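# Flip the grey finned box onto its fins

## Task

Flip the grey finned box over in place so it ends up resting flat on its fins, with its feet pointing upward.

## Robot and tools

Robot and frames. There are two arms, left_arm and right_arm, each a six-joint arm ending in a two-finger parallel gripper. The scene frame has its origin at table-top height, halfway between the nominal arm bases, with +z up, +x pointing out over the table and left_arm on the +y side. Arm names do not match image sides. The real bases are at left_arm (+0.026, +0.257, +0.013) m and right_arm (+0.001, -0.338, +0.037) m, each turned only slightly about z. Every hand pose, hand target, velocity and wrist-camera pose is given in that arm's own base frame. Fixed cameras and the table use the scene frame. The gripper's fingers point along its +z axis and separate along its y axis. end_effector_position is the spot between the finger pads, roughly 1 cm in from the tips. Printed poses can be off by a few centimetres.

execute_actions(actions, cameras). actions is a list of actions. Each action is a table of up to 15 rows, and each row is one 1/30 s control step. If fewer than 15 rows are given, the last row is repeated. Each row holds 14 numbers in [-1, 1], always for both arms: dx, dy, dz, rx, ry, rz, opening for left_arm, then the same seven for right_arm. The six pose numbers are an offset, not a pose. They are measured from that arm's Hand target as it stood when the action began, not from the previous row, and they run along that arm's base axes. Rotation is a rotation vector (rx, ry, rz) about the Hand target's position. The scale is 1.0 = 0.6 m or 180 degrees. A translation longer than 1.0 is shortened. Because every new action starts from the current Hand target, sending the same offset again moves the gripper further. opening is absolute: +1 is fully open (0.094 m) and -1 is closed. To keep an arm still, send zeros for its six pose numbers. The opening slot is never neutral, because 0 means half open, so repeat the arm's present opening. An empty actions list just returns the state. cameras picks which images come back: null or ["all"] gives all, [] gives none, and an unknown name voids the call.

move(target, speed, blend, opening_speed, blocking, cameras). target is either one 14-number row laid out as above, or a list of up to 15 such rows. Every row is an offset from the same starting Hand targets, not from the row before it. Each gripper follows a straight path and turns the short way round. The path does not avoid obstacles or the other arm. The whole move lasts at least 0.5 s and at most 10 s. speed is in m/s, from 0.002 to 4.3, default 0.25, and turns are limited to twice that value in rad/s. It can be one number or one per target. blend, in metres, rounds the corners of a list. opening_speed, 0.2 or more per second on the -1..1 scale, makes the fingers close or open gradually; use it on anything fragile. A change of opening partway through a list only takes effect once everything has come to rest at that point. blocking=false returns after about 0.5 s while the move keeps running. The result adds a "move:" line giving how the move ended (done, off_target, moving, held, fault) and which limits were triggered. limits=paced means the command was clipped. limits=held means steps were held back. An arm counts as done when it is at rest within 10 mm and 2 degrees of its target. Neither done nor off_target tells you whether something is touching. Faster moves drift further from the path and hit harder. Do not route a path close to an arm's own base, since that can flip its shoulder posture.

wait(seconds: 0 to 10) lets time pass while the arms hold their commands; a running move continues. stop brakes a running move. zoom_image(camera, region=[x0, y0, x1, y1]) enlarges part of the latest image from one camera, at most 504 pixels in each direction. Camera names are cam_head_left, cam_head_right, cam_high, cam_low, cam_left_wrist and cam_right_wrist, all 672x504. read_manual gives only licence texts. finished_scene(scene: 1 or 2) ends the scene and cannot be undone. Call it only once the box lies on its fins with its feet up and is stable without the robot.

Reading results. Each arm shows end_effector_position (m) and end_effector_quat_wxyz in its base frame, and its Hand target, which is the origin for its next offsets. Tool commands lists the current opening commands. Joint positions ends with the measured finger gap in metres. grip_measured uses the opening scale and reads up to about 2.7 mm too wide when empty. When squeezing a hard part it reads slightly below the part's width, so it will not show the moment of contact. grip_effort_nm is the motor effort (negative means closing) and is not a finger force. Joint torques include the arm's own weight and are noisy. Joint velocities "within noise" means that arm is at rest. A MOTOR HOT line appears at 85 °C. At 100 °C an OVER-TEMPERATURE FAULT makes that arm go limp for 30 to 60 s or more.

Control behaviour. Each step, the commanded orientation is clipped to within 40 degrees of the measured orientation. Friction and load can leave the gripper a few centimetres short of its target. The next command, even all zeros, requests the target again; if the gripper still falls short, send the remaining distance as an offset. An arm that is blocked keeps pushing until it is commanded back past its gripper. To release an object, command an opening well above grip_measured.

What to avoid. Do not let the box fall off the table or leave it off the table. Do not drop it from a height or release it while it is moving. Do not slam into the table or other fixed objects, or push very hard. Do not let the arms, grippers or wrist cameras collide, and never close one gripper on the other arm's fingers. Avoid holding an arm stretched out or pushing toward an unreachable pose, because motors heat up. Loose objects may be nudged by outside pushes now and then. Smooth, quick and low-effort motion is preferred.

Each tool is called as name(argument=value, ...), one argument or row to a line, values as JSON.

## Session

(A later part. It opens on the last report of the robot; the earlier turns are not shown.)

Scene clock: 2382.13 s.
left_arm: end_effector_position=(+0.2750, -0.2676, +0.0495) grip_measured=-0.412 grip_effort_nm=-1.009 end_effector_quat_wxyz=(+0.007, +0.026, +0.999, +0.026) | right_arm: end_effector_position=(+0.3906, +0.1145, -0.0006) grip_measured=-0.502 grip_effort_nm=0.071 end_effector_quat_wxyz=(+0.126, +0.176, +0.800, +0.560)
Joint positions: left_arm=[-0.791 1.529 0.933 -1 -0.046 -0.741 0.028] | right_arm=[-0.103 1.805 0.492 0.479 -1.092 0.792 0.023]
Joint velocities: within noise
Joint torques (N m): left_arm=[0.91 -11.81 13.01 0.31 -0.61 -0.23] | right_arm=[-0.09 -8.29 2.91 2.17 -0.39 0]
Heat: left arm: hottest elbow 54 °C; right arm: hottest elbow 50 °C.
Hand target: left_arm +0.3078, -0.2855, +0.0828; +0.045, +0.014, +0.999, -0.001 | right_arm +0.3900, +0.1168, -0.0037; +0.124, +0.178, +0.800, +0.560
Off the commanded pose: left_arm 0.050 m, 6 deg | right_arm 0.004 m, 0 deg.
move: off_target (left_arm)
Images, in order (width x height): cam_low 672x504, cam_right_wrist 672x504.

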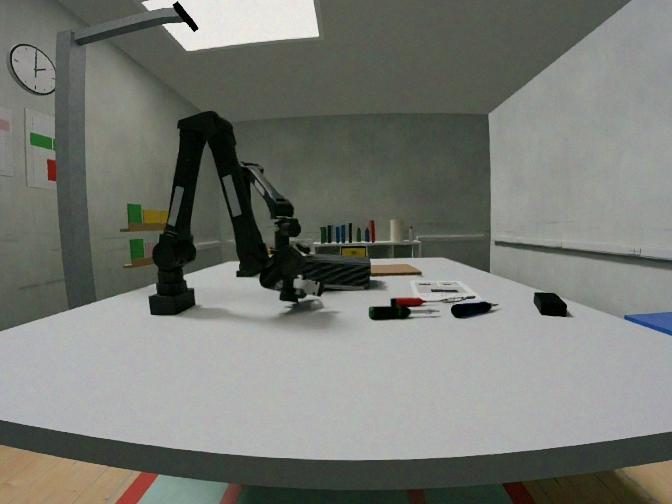

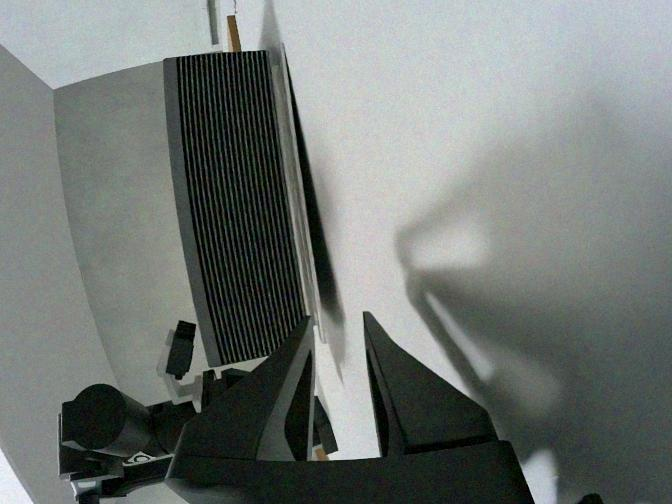

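move(
  target=[0.0,0.0,0.0,0.0,0,0,-0.9,0.045,0.09,-0.015,0,0,0,-0.5],
  speed=0.15,
  cameras=["cam_right_wrist","cam_head_left"],
)

zoom_image(
  camera="cam_right_wrist",
  region=[220, 180, 460, 360],
)

Scene clock: 2394.07 s.
left_arm: end_effector_position=(+0.2750, -0.2676, +0.0495) grip_measured=-0.412 grip_effort_nm=-1.009 end_effector_quat_wxyz=(+0.007, +0.026, +0.999, +0.026) | right_arm: end_effector_position=(+0.4098, +0.1656, -0.0135) grip_measured=-0.502 grip_effort_nm=0.071 end_effector_quat_wxyz=(+0.120, +0.184, +0.801, +0.557)
Joint positions: left_arm=[-0.791 1.529 0.933 -1 -0.046 -0.741 0.028] | right_arm=[0.054 1.895 0.526 0.698 -0.971 1.004 0.023]
Joint velocities: within noise
Joint torques (N m): left_arm=[0.91 -11.81 12.93 0.34 -0.59 -0.24] | right_arm=[0.38 -9.82 3.74 2.41 -0.24 0]
Heat: left arm: hottest elbow 55 °C; right arm: hottest elbow 48 °C.
Hand target: left_arm +0.3078, -0.2855, +0.0828; +0.045, +0.014, +0.999, -0.001 | right_arm +0.4169, +0.1709, -0.0127; +0.124, +0.177, +0.800, +0.560
Off the commanded pose: left_arm 0.050 m, 6 deg | right_arm 0.009 m, 1 deg.
move: off_target (left_arm)
Images, in order (width x height): cam_head_left 672x504, cam_right_wrist 672x504.

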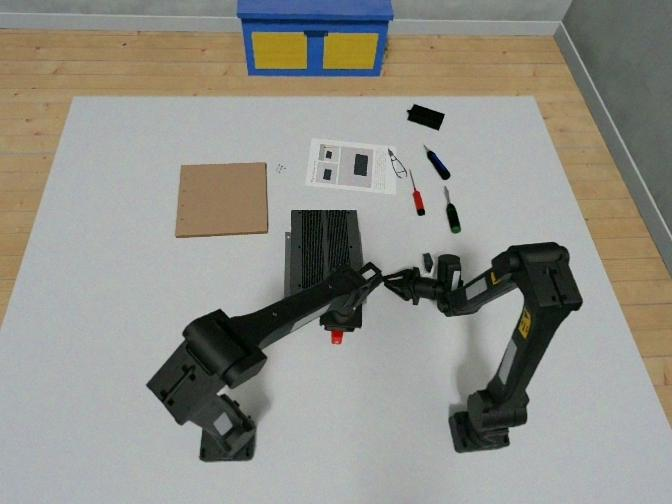

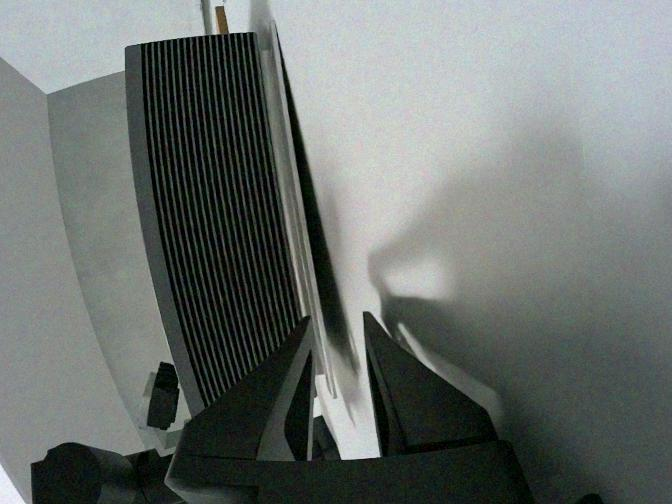

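Scaled by 2.100 from the camera's 672x504 image, which has a finer 960x720 frame.

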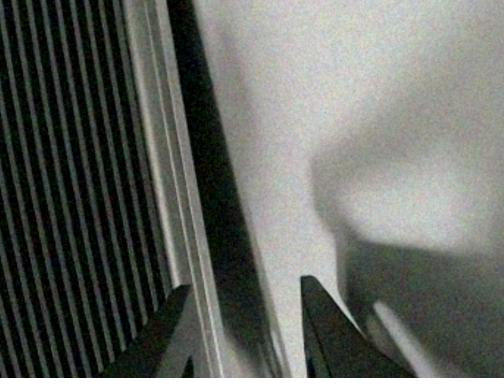

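move(
  target=[
    [0.0,0.0,0.0,0.0,0,0,-0.9,0.0,0.0,0.008,0,0,0,-0.5],
    [0.0,0.0,0.0,0.0,0,0,-0.9,0.015,0.035,0.008,0,0,0,-0.5],
  ],
  speed=0.08,
  cameras=["cam_right_wrist","cam_head_left"],
)

zoom_image(
  camera="cam_right_wrist",
  region=[220, 180, 460, 420],
)

Scene clock: 2416.93 s.
left_arm: end_effector_position=(+0.2750, -0.2676, +0.0495) grip_measured=-0.412 grip_effort_nm=-1.013 end_effector_quat_wxyz=(+0.007, +0.026, +0.999, +0.026) | right_arm: end_effector_position=(+0.4179, +0.1860, -0.0097) grip_measured=-0.502 grip_effort_nm=0.071 end_effector_quat_wxyz=(+0.119, +0.184, +0.802, +0.556)
Joint positions: left_arm=[-0.791 1.529 0.933 -1 -0.046 -0.741 0.028] | right_arm=[0.111 1.895 0.547 0.72 -0.925 1.061 0.023]
Joint velocities: within noise
Joint torques (N m): left_arm=[0.79 -11.69 12.96 0.31 -0.61 -0.23] | right_arm=[-0.21 -10.17 4.22 2.39 -0.24 -0.03]
Heat: left arm: hottest elbow 55 °C; right arm: hottest elbow 45 °C.
Hand target: left_arm +0.3078, -0.2855, +0.0828; +0.045, +0.014, +0.999, -0.001 | right_arm +0.4260, +0.1919, -0.0078; +0.124, +0.177, +0.800, +0.560
Off the commanded pose: left_arm 0.050 m, 6 deg | right_arm 0.010 m, 1 deg.
move: off_target (left_arm)
Images, in order (width x height): cam_head_left 672x504, cam_right_wrist 672x504.

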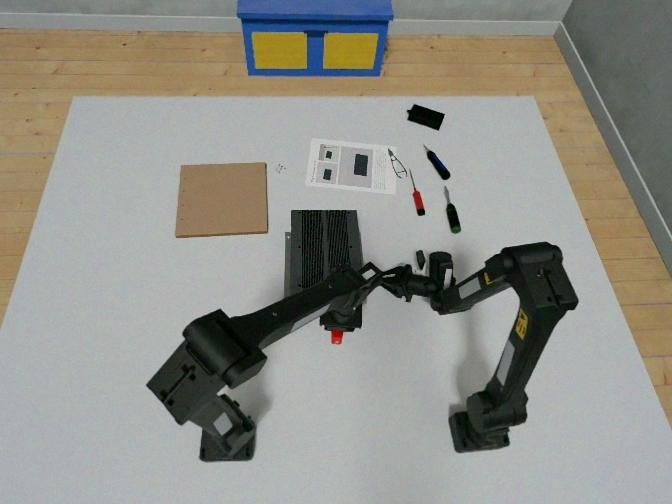

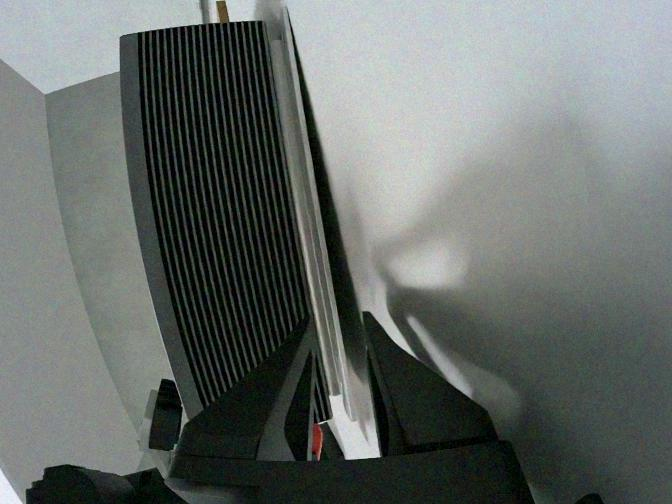

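Scaled by 2.100 from the camera's 672x504 image, which has a finer 960x720 frame.

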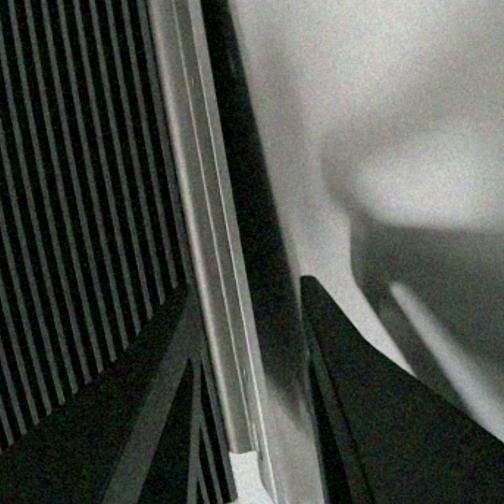

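move(
  target=[
    [0.0,0.0,0.0,0.0,0,0,-0.9,0.008,0.02,0.0,0,0,0,-0.5],
    [0.0,0.0,0.0,0.0,0,0,-0.9,0.008,0.02,0.0,0,0,0,-0.96],
  ],
  speed=0.08,
  opening_speed=0.5,
  cameras=["cam_right_wrist"],
)

zoom_image(
  camera="cam_right_wrist",
  region=[220, 180, 460, 420],
)

Scene clock: 2426.83 s.
left_arm: end_effector_position=(+0.2750, -0.2676, +0.0495) grip_measured=-0.412 grip_effort_nm=-1.013 end_effector_quat_wxyz=(+0.007, +0.026, +0.999, +0.026) | right_arm: end_effector_position=(+0.4225, +0.1970, -0.0100) grip_measured=-0.958 grip_effort_nm=-0.090 end_effector_quat_wxyz=(+0.119, +0.185, +0.802, +0.556)
Joint positions: left_arm=[-0.791 1.529 0.933 -1 -0.046 -0.741 0.028] | right_arm=[0.141 1.904 0.561 0.737 -0.899 1.09 0.002]
Joint velocities: within noise
Joint torques (N m): left_arm=[0.91 -11.75 12.94 0.32 -0.6 -0.22] | right_arm=[0.56 -10.34 4.29 2.32 -0.16 -0.03]
Heat: left arm: hottest elbow 55 °C; right arm: hottest elbow 45 °C.
Hand target: left_arm +0.3078, -0.2855, +0.0828; +0.045, +0.014, +0.999, -0.001 | right_arm +0.4306, +0.2038, -0.0079; +0.124, +0.177, +0.800, +0.560
Off the commanded pose: left_arm 0.050 m, 6 deg | right_arm 0.011 m, 1 deg.
move: off_target (left_arm, right_arm); target 2's new opening was sent with right_arm's hand 0.011 m and 1 deg from that target
Images, in order (width x height): cam_right_wrist 672x504.

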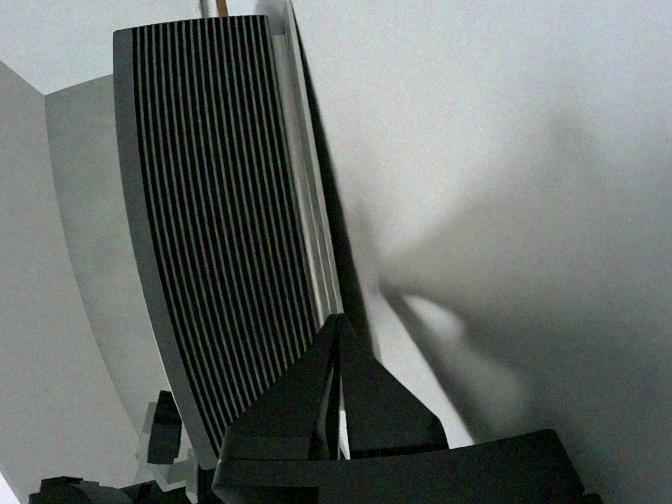

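Scaled by 2.100 from the camera's 672x504 image, which has a finer 960x720 frame.

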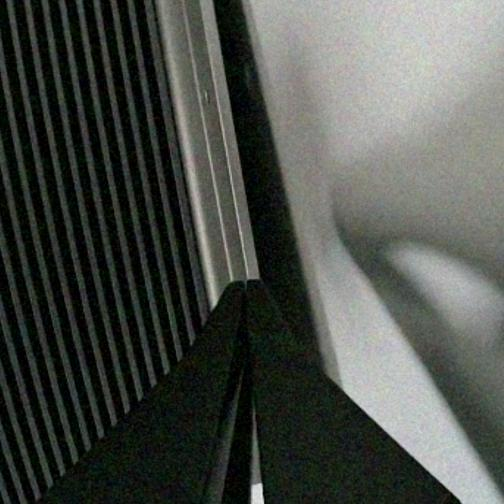

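move(
  target=[0,0,0,0,0,0,-0.9,0,0,0.0,0,0,0,-1],
  speed=0.08,
  cameras=[],
)

move(
  target=[0,0,0,0,0,0,-0.9,0,0,0.04,0,0,0,-1],
  speed=0.08,
  cameras=["cam_right_wrist","cam_head_left"],
)

zoom_image(
  camera="cam_right_wrist",
  region=[220, 180, 460, 420],
)

Scene clock: 2436.43 s.
left_arm: end_effector_position=(+0.2750, -0.2676, +0.0495) grip_measured=-0.412 grip_effort_nm=-1.009 end_effector_quat_wxyz=(+0.007, +0.026, +0.999, +0.026) | right_arm: end_effector_position=(+0.4225, +0.1970, -0.0100) grip_measured=-0.986 grip_effort_nm=-0.764 end_effector_quat_wxyz=(+0.119, +0.186, +0.802, +0.556)
Joint positions: left_arm=[-0.791 1.529 0.933 -1 -0.046 -0.741 0.028] | right_arm=[0.141 1.904 0.561 0.737 -0.899 1.09 0.001]
Joint velocities: within noise
Joint torques (N m): left_arm=[0.91 -11.63 12.96 0.32 -0.6 -0.24] | right_arm=[0.73 -9.41 4.34 2.48 -0.18 0.02]
Heat: left arm: hottest elbow 55 °C; right arm: hottest elbow 45 °C.
Hand target: left_arm +0.3078, -0.2855, +0.0828; +0.045, +0.014, +0.999, -0.001 | right_arm +0.4307, +0.2039, -0.0079; +0.124, +0.178, +0.800, +0.560
Off the commanded pose: left_arm 0.050 m, 6 deg | right_arm 0.011 m, 1 deg.
move: off_target (left_arm, right_arm)
No camera images: "cameras" was empty.

Scene clock: 2437.50 s.
left_arm: end_effector_position=(+0.2750, -0.2676, +0.0495) grip_measured=-0.412 grip_effort_nm=-1.009 end_effector_quat_wxyz=(+0.007, +0.026, +0.999, +0.026) | right_arm: end_effector_position=(+0.4251, +0.1974, +0.0091) grip_measured=-0.986 grip_effort_nm=-0.769 end_effector_quat_wxyz=(+0.121, +0.184, +0.801, +0.557)
Joint positions: left_arm=[-0.791 1.529 0.933 -1 -0.046 -0.741 0.028] | right_arm=[0.141 1.839 0.561 0.68 -0.899 1.092 0.001]
Joint velocities: within noise
Joint torques (N m): left_arm=[0.91 -11.69 12.96 0.34 -0.6 -0.23] | right_arm=[0.5 -11.52 4.45 1.66 -0.14 -0.06]
Heat: left arm: hottest elbow 55 °C; right arm: hottest elbow 45 °C.
Hand target: left_arm +0.3078, -0.2855, +0.0828; +0.045, +0.014, +0.999, -0.001 | right_arm +0.4306, +0.2039, +0.0162; +0.124, +0.177, +0.800, +0.560
Off the commanded pose: left_arm 0.050 m, 6 deg | right_arm 0.011 m, 1 deg.
move: off_target (left_arm, right_arm)
Images, in order (width x height): cam_head_left 672x504, cam_right_wrist 672x504.

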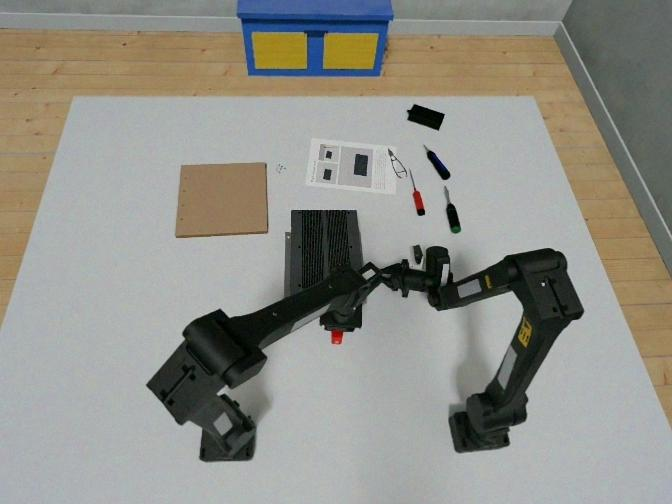

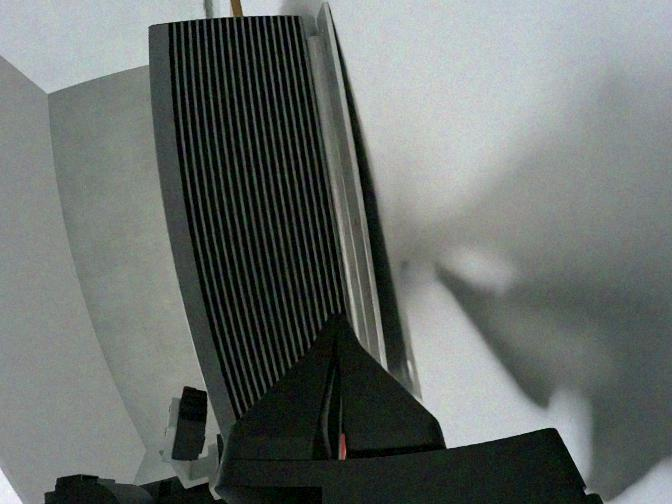

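Scaled by 2.100 from the camera's 672x504 image, which has a finer 960x720 frame.

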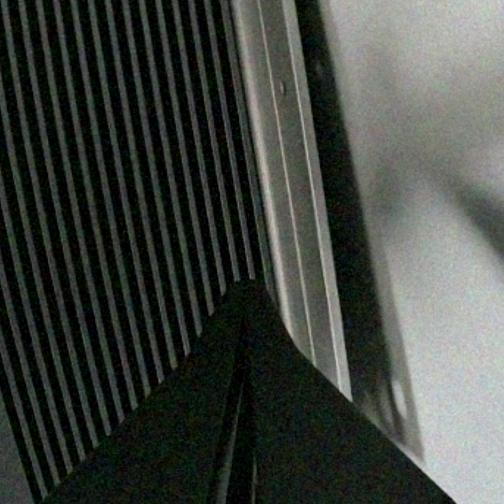

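move(
  target=[
    [0,0,0,0,0,0,-0.9,0,0,-0.05,0,0,0,-0.72],
    [0,0,0,0,0,0,-0.9,0.008,0.045,-0.053,0,0,0,-0.72],
  ],
  speed=0.12,
  cameras=["cam_right_wrist","cam_head_left"],
)

zoom_image(
  camera="cam_right_wrist",
  region=[220, 180, 460, 420],
)

Scene clock: 2479.63 s.
left_arm: end_effector_position=(+0.2748, -0.2674, +0.0495) grip_measured=-0.412 grip_effort_nm=-1.009 end_effector_quat_wxyz=(+0.006, +0.026, +0.999, +0.026) | right_arm: end_effector_position=(+0.4276, +0.2246, -0.0164) grip_measured=-0.721 grip_effort_nm=0.066 end_effector_quat_wxyz=(+0.121, +0.180, +0.803, +0.555)
Joint positions: left_arm=[-0.791 1.529 0.933 -1.002 -0.046 -0.741 0.028] | right_arm=[0.212 1.945 0.588 0.796 -0.842 1.138 0.013]
Joint velocities: within noise
Joint torques (N m): left_arm=[0.91 -11.81 12.94 0.36 -0.6 -0.23] | right_arm=[0.09 -9.99 4.27 2.39 -0.12 0.05]
Heat: left arm: hottest elbow 56 °C; right arm: hottest elbow 43 °C.
Hand target: left_arm +0.3078, -0.2855, +0.0828; +0.045, +0.014, +0.999, -0.001 | right_arm +0.4356, +0.2309, -0.0156; +0.124, +0.177, +0.800, +0.560
Off the commanded pose: left_arm 0.050 m, 6 deg | right_arm 0.010 m, 1 deg.
move: off_target (left_arm)
Images, in order (width x height): cam_head_left 672x504, cam_right_wrist 672x504.

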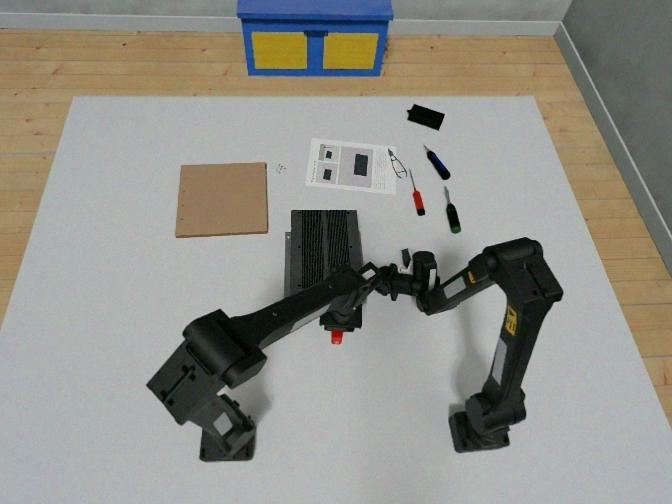

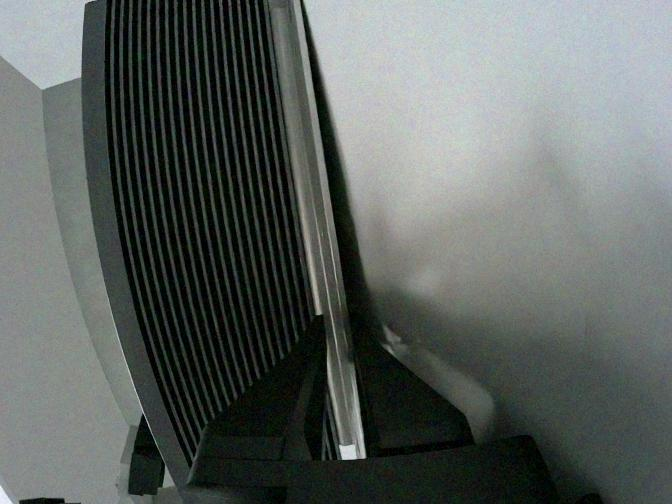

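Scaled by 2.100 from the camera's 672x504 image, which has a finer 960x720 frame.

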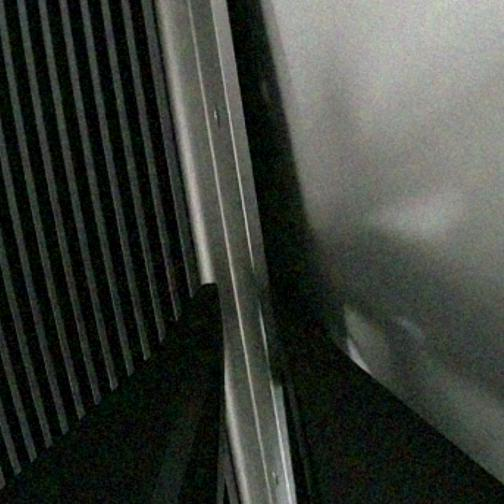

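move(
  target=[0,0,0,0,0,0,-0.9,0.012,0.035,-0.012,0,0,0,-0.72],
  speed=0.1,
  cameras=["cam_right_wrist","cam_head_left"],
)

zoom_image(
  camera="cam_right_wrist",
  region=[220, 180, 460, 420],
)

Scene clock: 2489.33 s.
left_arm: end_effector_position=(+0.2756, -0.2652, +0.0503) grip_measured=-0.412 grip_effort_nm=-1.013 end_effector_quat_wxyz=(+0.004, +0.023, +0.999, +0.028) | right_arm: end_effector_position=(+0.4365, +0.2304, -0.0168) grip_measured=-0.720 grip_effort_nm=-0.007 end_effector_quat_wxyz=(+0.133, +0.192, +0.800, +0.552)
Joint positions: left_arm=[-0.786 1.529 0.936 -1.01 -0.046 -0.741 0.028] | right_arm=[0.233 1.957 0.6 0.827 -0.793 1.174 0.013]
Joint velocities: within noise
Joint torques (N m): left_arm=[0.38 -11.81 12.81 0.64 -0.57 -0.23] | right_arm=[2.55 -7.47 5.82 2.73 -0.39 0.05]
Heat: left arm: hottest elbow 56 °C; right arm: hottest elbow 43 °C.
Hand target: left_arm +0.3078, -0.2856, +0.0828; +0.045, +0.014, +0.999, -0.001 | right_arm +0.4428, +0.2518, -0.0228; +0.124, +0.177, +0.800, +0.560
Off the commanded pose: left_arm 0.050 m, 6 deg | right_arm 0.023 m, 2 deg.
move: off_target (left_arm, right_arm)
Images, in order (width x height): cam_head_left 672x504, cam_right_wrist 672x504.

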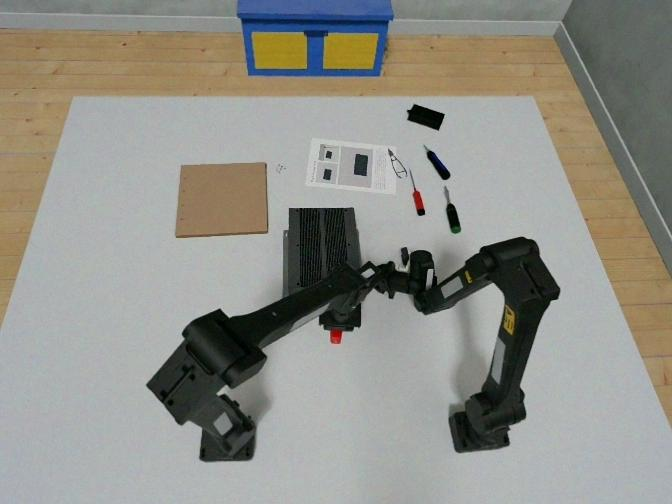

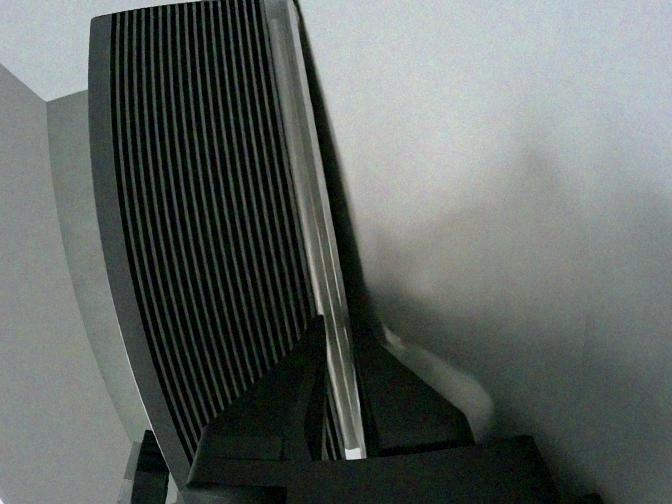

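Scaled by 2.100 from the camera's 672x504 image, which has a finer 960x720 frame.

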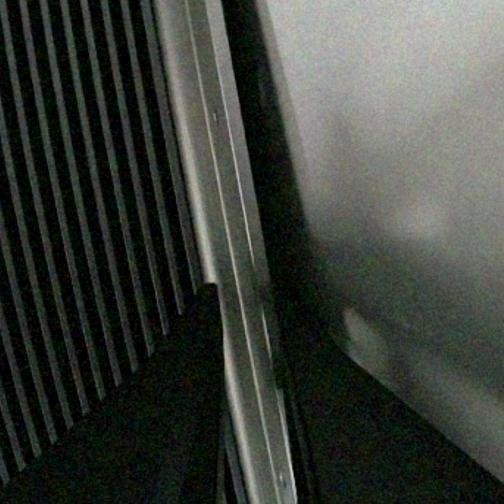

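move(
  target=[0,0,0,0,0,0,-0.9,0,-0.012,0,0,0,0,-1],
  speed=0.1,
  opening_speed=0.4,
  cameras=["cam_right_wrist","cam_head_left"],
)

zoom_image(
  camera="cam_right_wrist",
  region=[220, 180, 460, 420],
)

Scene clock: 2496.17 s.
left_arm: end_effector_position=(+0.2753, -0.2638, +0.0503) grip_measured=-0.412 grip_effort_nm=-1.013 end_effector_quat_wxyz=(+0.003, +0.023, +0.999, +0.031) | right_arm: end_effector_position=(+0.4375, +0.2322, -0.0152) grip_measured=-0.934 grip_effort_nm=-1.013 end_effector_quat_wxyz=(+0.137, +0.179, +0.801, +0.555)
Joint positions: left_arm=[-0.785 1.529 0.936 -1.015 -0.048 -0.741 0.028] | right_arm=[0.233 1.96 0.606 0.83 -0.806 1.154 0.003]
Joint velocities: within noise
Joint torques (N m): left_arm=[0.32 -11.81 12.81 0.72 -0.5 -0.23] | right_arm=[0.97 -7.71 5.37 2.09 -0.41 0.1]
Heat: left arm: hottest elbow 57 °C; right arm: hottest elbow 43 °C.
Hand target: left_arm +0.3078, -0.2856, +0.0828; +0.045, +0.014, +0.999, -0.001 | right_arm +0.4427, +0.2446, -0.0228; +0.124, +0.177, +0.800, +0.560
Off the commanded pose: left_arm 0.051 m, 6 deg | right_arm 0.015 m, 2 deg.
move: off_target (left_arm, right_arm)
Images, in order (width x height): cam_head_left 672x504, cam_right_wrist 672x504.

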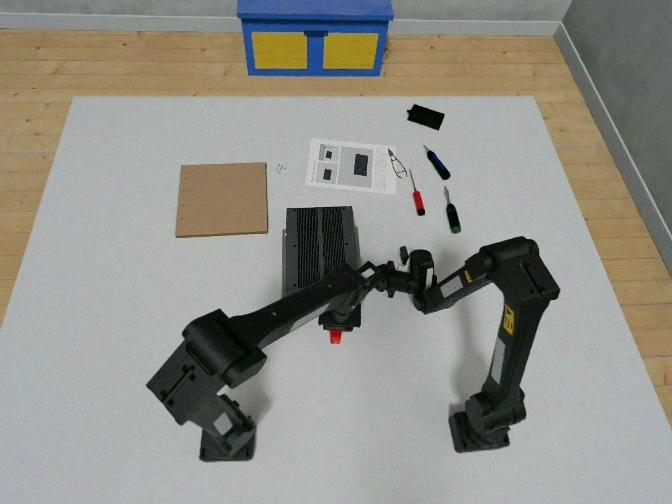

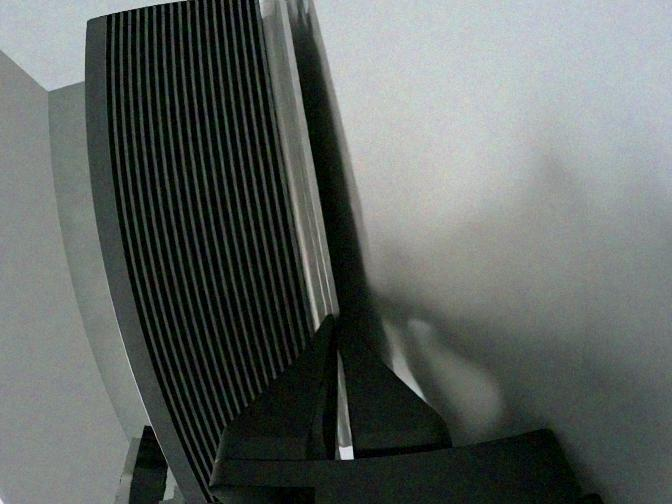

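Scaled by 2.100 from the camera's 672x504 image, which has a finer 960x720 frame.

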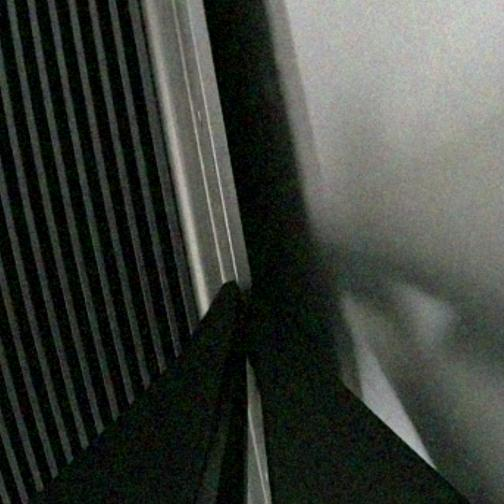

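move(
  target=[0,0,0,0,0,0,-0.9,0,-0.013,0.083,-0.04,0,0,-1],
  speed=0.1,
  cameras=["cam_right_wrist","cam_head_left","cam_low"],
)

zoom_image(
  camera="cam_low",
  region=[240, 235, 400, 305],
)

Scene clock: 2513.90 s.
left_arm: end_effector_position=(+0.2755, -0.2651, +0.0517) grip_measured=-0.412 grip_effort_nm=-1.009 end_effector_quat_wxyz=(+0.001, +0.022, +0.999, +0.029) | right_arm: end_effector_position=(+0.4314, +0.2292, -0.0024) grip_measured=-0.937 grip_effort_nm=-1.038 end_effector_quat_wxyz=(+0.124, +0.179, +0.844, +0.490)
Joint positions: left_arm=[-0.785 1.529 0.94 -1.019 -0.043 -0.741 0.028] | right_arm=[0.251 1.799 0.622 0.463 -0.724 1.012 0.003]
Joint velocities: within noise
Joint torques (N m): left_arm=[0.38 -11.87 12.52 0.96 -0.69 -0.24] | right_arm=[-0.62 -15.09 5.44 1.78 -1.06 0.14]
Heat: left arm: hottest elbow 58 °C; right arm: hottest elbow 43 °C.
Hand target: left_arm +0.3078, -0.2855, +0.0827; +0.045, +0.014, +0.999, -0.001 | right_arm +0.4428, +0.2368, +0.0270; +0.135, +0.169, +0.833, +0.509
Off the commanded pose: left_arm 0.049 m, 6 deg | right_arm 0.032 m, 3 deg.
move: off_target (left_arm, right_arm)
Images, in order (width x height): cam_head_left 672x504, cam_low 672x504, cam_right_wrist 672x504.

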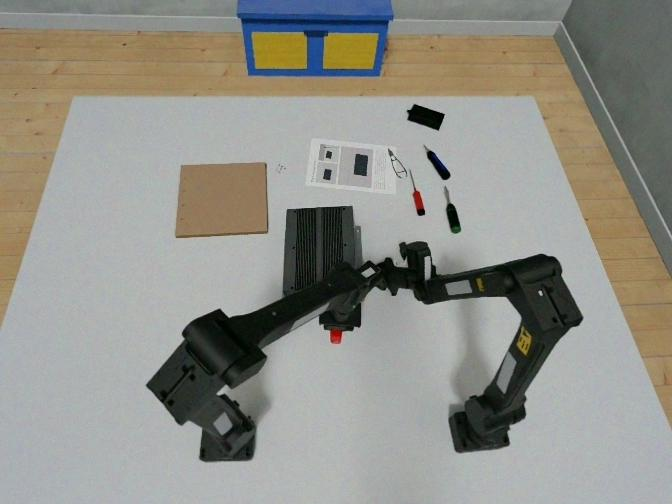

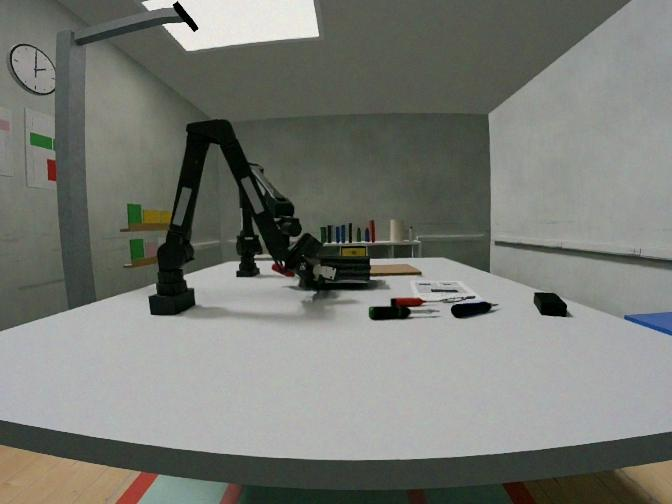

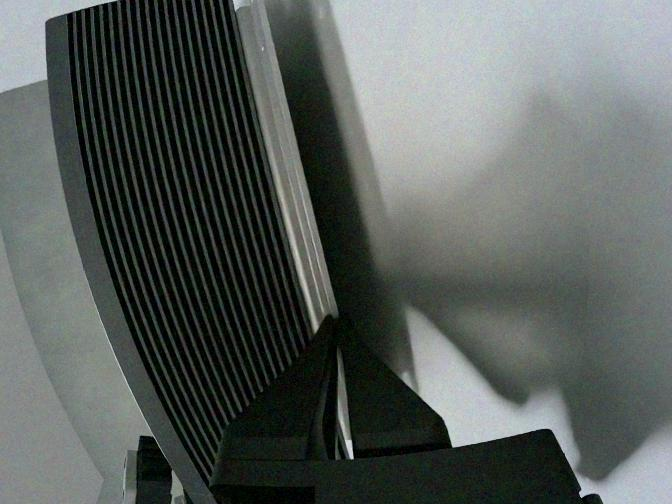

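Scaled by 3.150.

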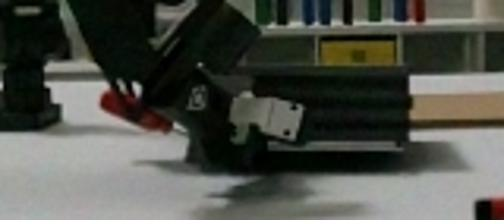

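move(
  target=[0,0,0,0,0,0,-0.9,0,0.0,0.08,-0.05,0,0,-1],
  speed=0.1,
  cameras=["cam_right_wrist"],
)

move(
  target=[0,0,0,0,0,0,-0.9,0,0.01,0.06,-0.05,0,0,-1],
  speed=0.1,
  cameras=["cam_right_wrist","cam_head_left","cam_low"],
)

zoom_image(
  camera="cam_low",
  region=[240, 235, 400, 305],
)

Scene clock: 2521.40 s.
left_arm: end_effector_position=(+0.2805, -0.2701, +0.0589) grip_measured=-0.412 grip_effort_nm=-1.013 end_effector_quat_wxyz=(+0.009, +0.022, +0.999, +0.021) | right_arm: end_effector_position=(+0.4184, +0.2200, +0.0216) grip_measured=-0.937 grip_effort_nm=-1.038 end_effector_quat_wxyz=(+0.115, +0.180, +0.888, +0.407)
Joint positions: left_arm=[-0.785 1.522 0.955 -1.019 -0.043 -0.741 0.028] | right_arm=[0.278 1.62 0.651 0.083 -0.594 0.895 0.003]
Joint velocities: within noise
Joint torques (N m): left_arm=[0.32 -11.11 11.66 1.09 -0.72 -0.23] | right_arm=[0.26 -16.21 8.81 1.37 -1.41 0.13]
Heat: left arm: hottest elbow 58 °C; right arm: hottest elbow 43 °C.
Hand target: left_arm +0.3078, -0.2855, +0.0827; +0.045, +0.014, +0.999, -0.001 | right_arm +0.4427, +0.2368, +0.0750; +0.148, +0.158, +0.871, +0.442
Off the commanded pose: left_arm 0.039 m, 5 deg | right_arm 0.061 m, 6 deg.
move: off_target (left_arm, right_arm)
Images, in order (width x height): cam_right_wrist 672x504.

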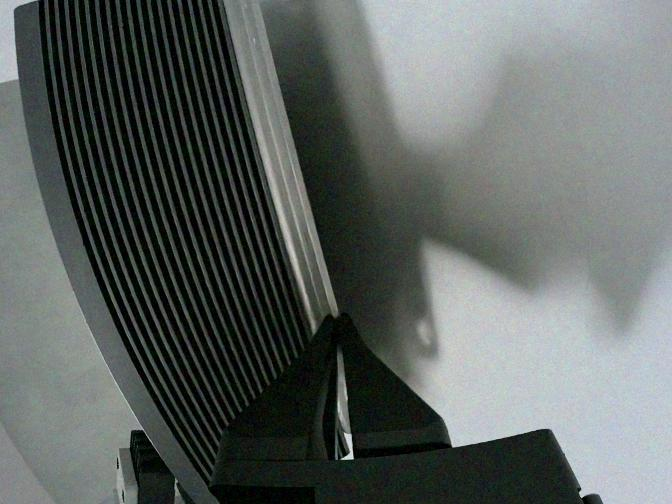

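Scene clock: 2522.83 s.
left_arm: end_effector_position=(+0.2833, -0.2732, +0.0679) grip_measured=-0.412 grip_effort_nm=-1.009 end_effector_quat_wxyz=(+0.018, +0.019, +1.000, +0.012) | right_arm: end_effector_position=(+0.4113, +0.2151, +0.0377) grip_measured=-0.938 grip_effort_nm=-1.038 end_effector_quat_wxyz=(+0.111, +0.177, +0.923, +0.324)
Joint positions: left_arm=[-0.785 1.504 0.961 -1.019 -0.042 -0.746 0.028] | right_arm=[0.321 1.528 0.713 -0.197 -0.444 0.83 0.003]
Joint velocities: within noise
Joint torques (N m): left_arm=[0.15 -9.29 11.38 1.11 -0.74 -0.17] | right_arm=[1.2 -17.14 11.85 0.88 -1.51 0.07]
Heat: left arm: hottest elbow 58 °C; right arm: hottest elbow 44 °C.
Hand target: left_arm +0.3077, -0.2856, +0.0826; +0.044, +0.014, +0.999, -0.001 | right_arm +0.4428, +0.2428, +0.1110; +0.160, +0.146, +0.903, +0.372
Off the commanded pose: left_arm 0.031 m, 3 deg | right_arm 0.084 m, 9 deg.
move: off_target (left_arm, right_arm)
Images, in order (width x height): cam_head_left 672x504, cam_low 672x504, cam_right_wrist 672x504.

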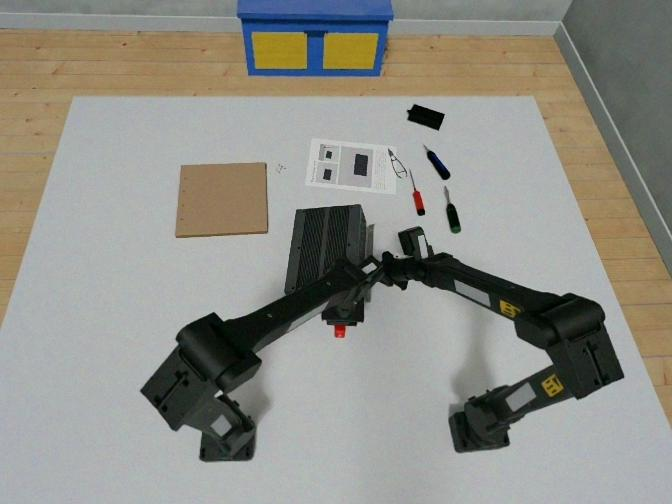

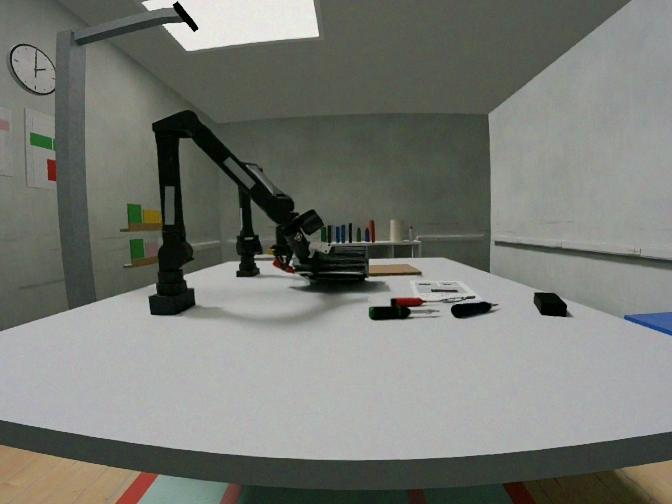

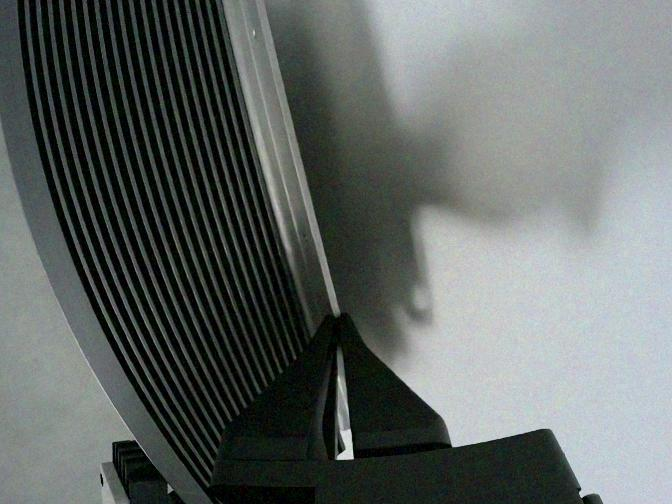

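Scaled by 3.150.

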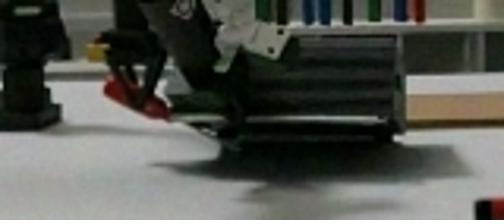

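move(
  target=[-0.225,0,-0.04,0,0,0,-0.9,0,0,0,0,0,0,-1],
  speed=0.12,
  cameras=["cam_right_wrist","cam_head_left","cam_low","cam_high"],
)

Scene clock: 2532.10 s.
left_arm: end_effector_position=(+0.1731, -0.2820, +0.0539) grip_measured=-0.412 grip_effort_nm=-1.009 end_effector_quat_wxyz=(+0.036, +0.017, +0.999, +0.009) | right_arm: end_effector_position=(+0.4076, +0.2197, +0.0506) grip_measured=-0.938 grip_effort_nm=-1.038 end_effector_quat_wxyz=(+0.112, +0.169, +0.921, +0.332)
Joint positions: left_arm=[-1.057 1.36 0.766 -0.957 -0.072 -1.022 0.028] | right_arm=[0.33 1.495 0.713 -0.217 -0.455 0.828 0.003]
Joint velocities: within noise
Joint torques (N m): left_arm=[-1.49 -8.47 6.95 1.1 -0.19 -0.35] | right_arm=[0.56 -14.74 12.1 1.69 -1.06 0.07]
Heat: left arm: hottest elbow 57 °C; right arm: hottest elbow 47 °C.
Hand target: left_arm +0.1727, -0.2855, +0.0586; +0.045, +0.014, +0.999, -0.001 | right_arm +0.4428, +0.2428, +0.1109; +0.160, +0.146, +0.903, +0.372
Off the commanded pose: left_arm 0.006 m, 2 deg | right_arm 0.074 m, 8 deg.
move: off_target (right_arm)
Images, in order (width x height): cam_head_left 672x504, cam_high 672x504, cam_low 672x504, cam_right_wrist 672x504.

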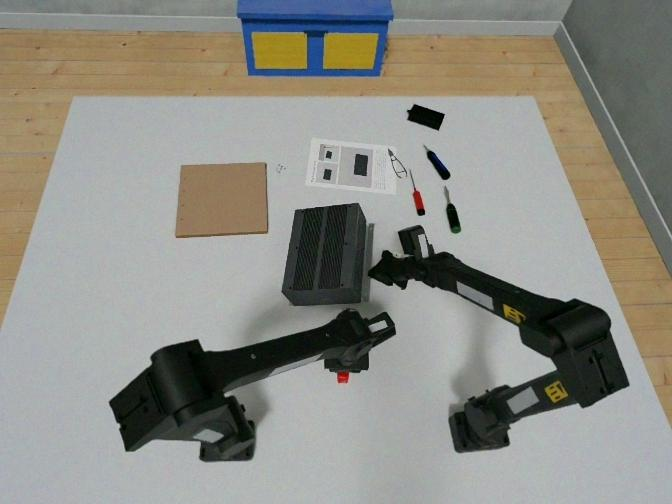

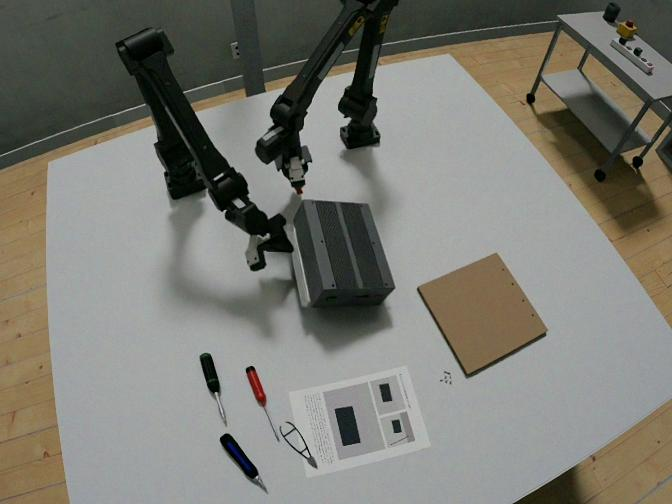

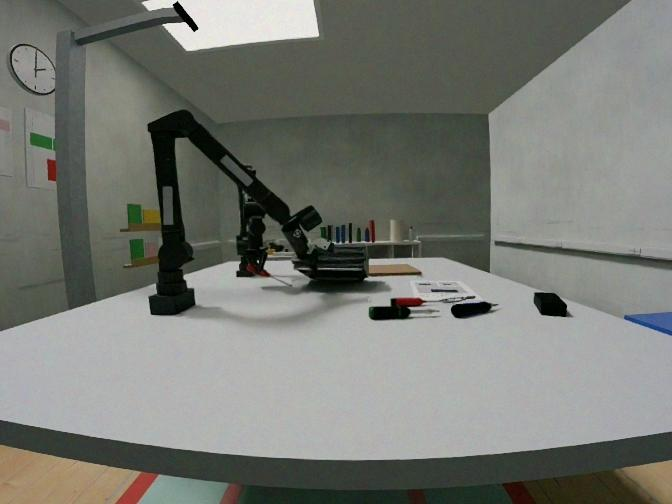

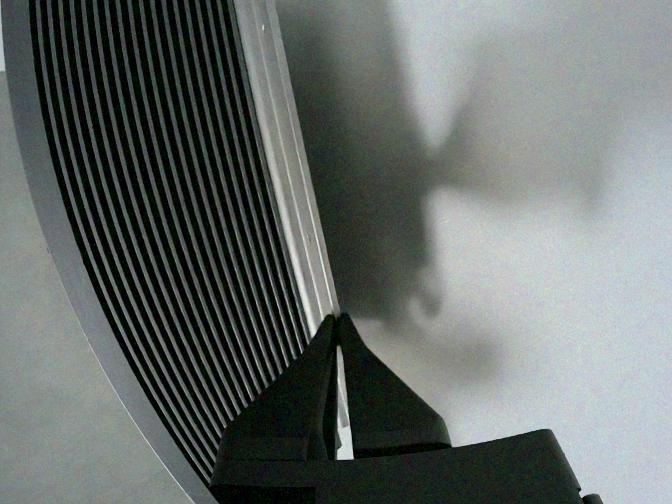

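move(
  target=[
    [0,0,-0.05,0,0,0,-0.9,-0.02,0.0,0.04,-0.03,0,0,-1],
    [0,0,-0.092,0,0,0,-0.9,-0.04,0.01,0.09,-0.06,0,0,-1],
    [0,0,-0.092,0,0,0,0.0,-0.04,0.01,0.09,-0.06,0,0,-1],
  ],
  speed=0.1,
  cameras=["cam_right_wrist","cam_head_left","cam_low","cam_left_wrist"],
)

Scene clock: 2543.83 s.
left_arm: end_effector_position=(+0.1763, -0.2852, +0.0106) grip_measured=-0.003 grip_effort_nm=0.154 end_effector_quat_wxyz=(+0.049, +0.014, +0.999, -0.006) | right_arm: end_effector_position=(+0.3881, +0.2320, +0.1008) grip_measured=-0.946 grip_effort_nm=-1.043 end_effector_quat_wxyz=(+0.118, +0.150, +0.949, +0.250)
Joint positions: left_arm=[-1.057 1.435 0.696 -0.771 -0.079 -1.026 0.047] | right_arm=[0.435 1.364 0.808 -0.519 -0.275 0.819 0.003]
Joint velocities: within noise
Joint torques (N m): left_arm=[-1.49 -5.95 6.28 1.07 0.05 -0.31] | right_arm=[-0.73 -13.33 13.59 1.09 -0.15 -0.22]
Heat: left arm: hottest elbow 55 °C; right arm: hottest elbow 51 °C.
Hand target: left_arm +0.1727, -0.2855, +0.0034; +0.044, +0.014, +0.999, -0.001 | right_arm +0.4186, +0.2489, +0.1649; +0.172, +0.130, +0.934, +0.285
Off the commanded pose: left_arm 0.008 m, 1 deg | right_arm 0.073 m, 8 deg.
move: off_target (right_arm); target 3's new opening was sent with left_arm's hand 0.018 m and 2 deg from that target
Images, in order (width x height): cam_head_left 672x504, cam_low 672x504, cam_left_wrist 672x504, cam_right_wrist 672x504.

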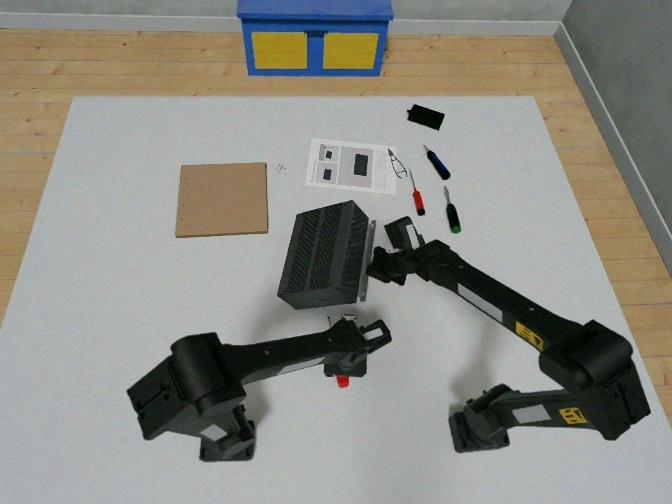

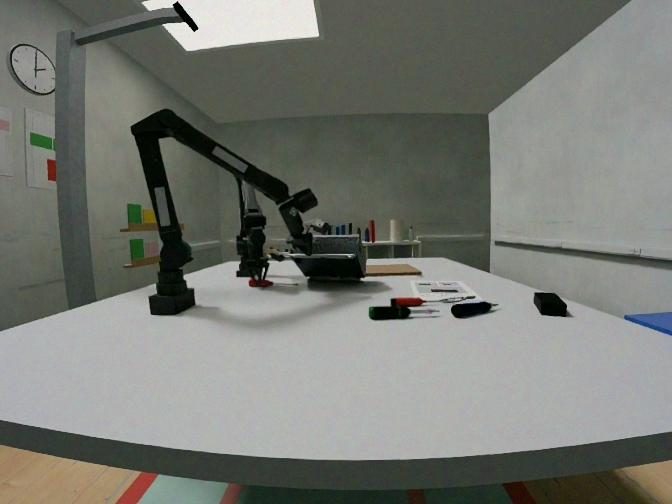

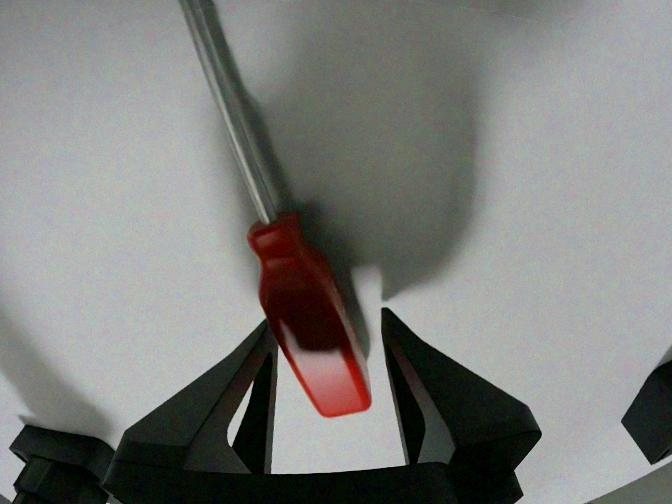

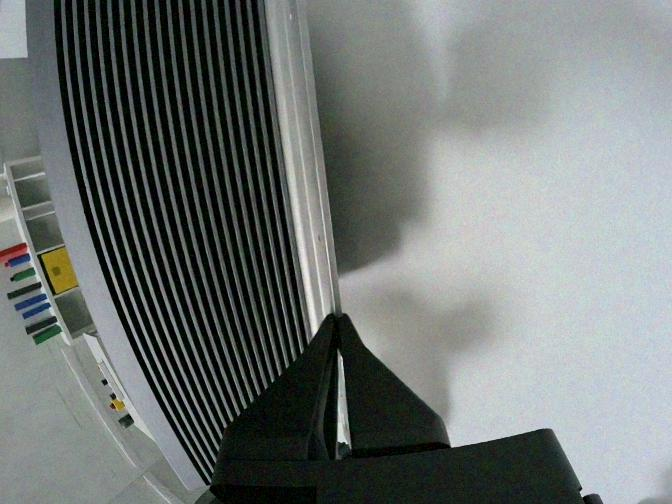

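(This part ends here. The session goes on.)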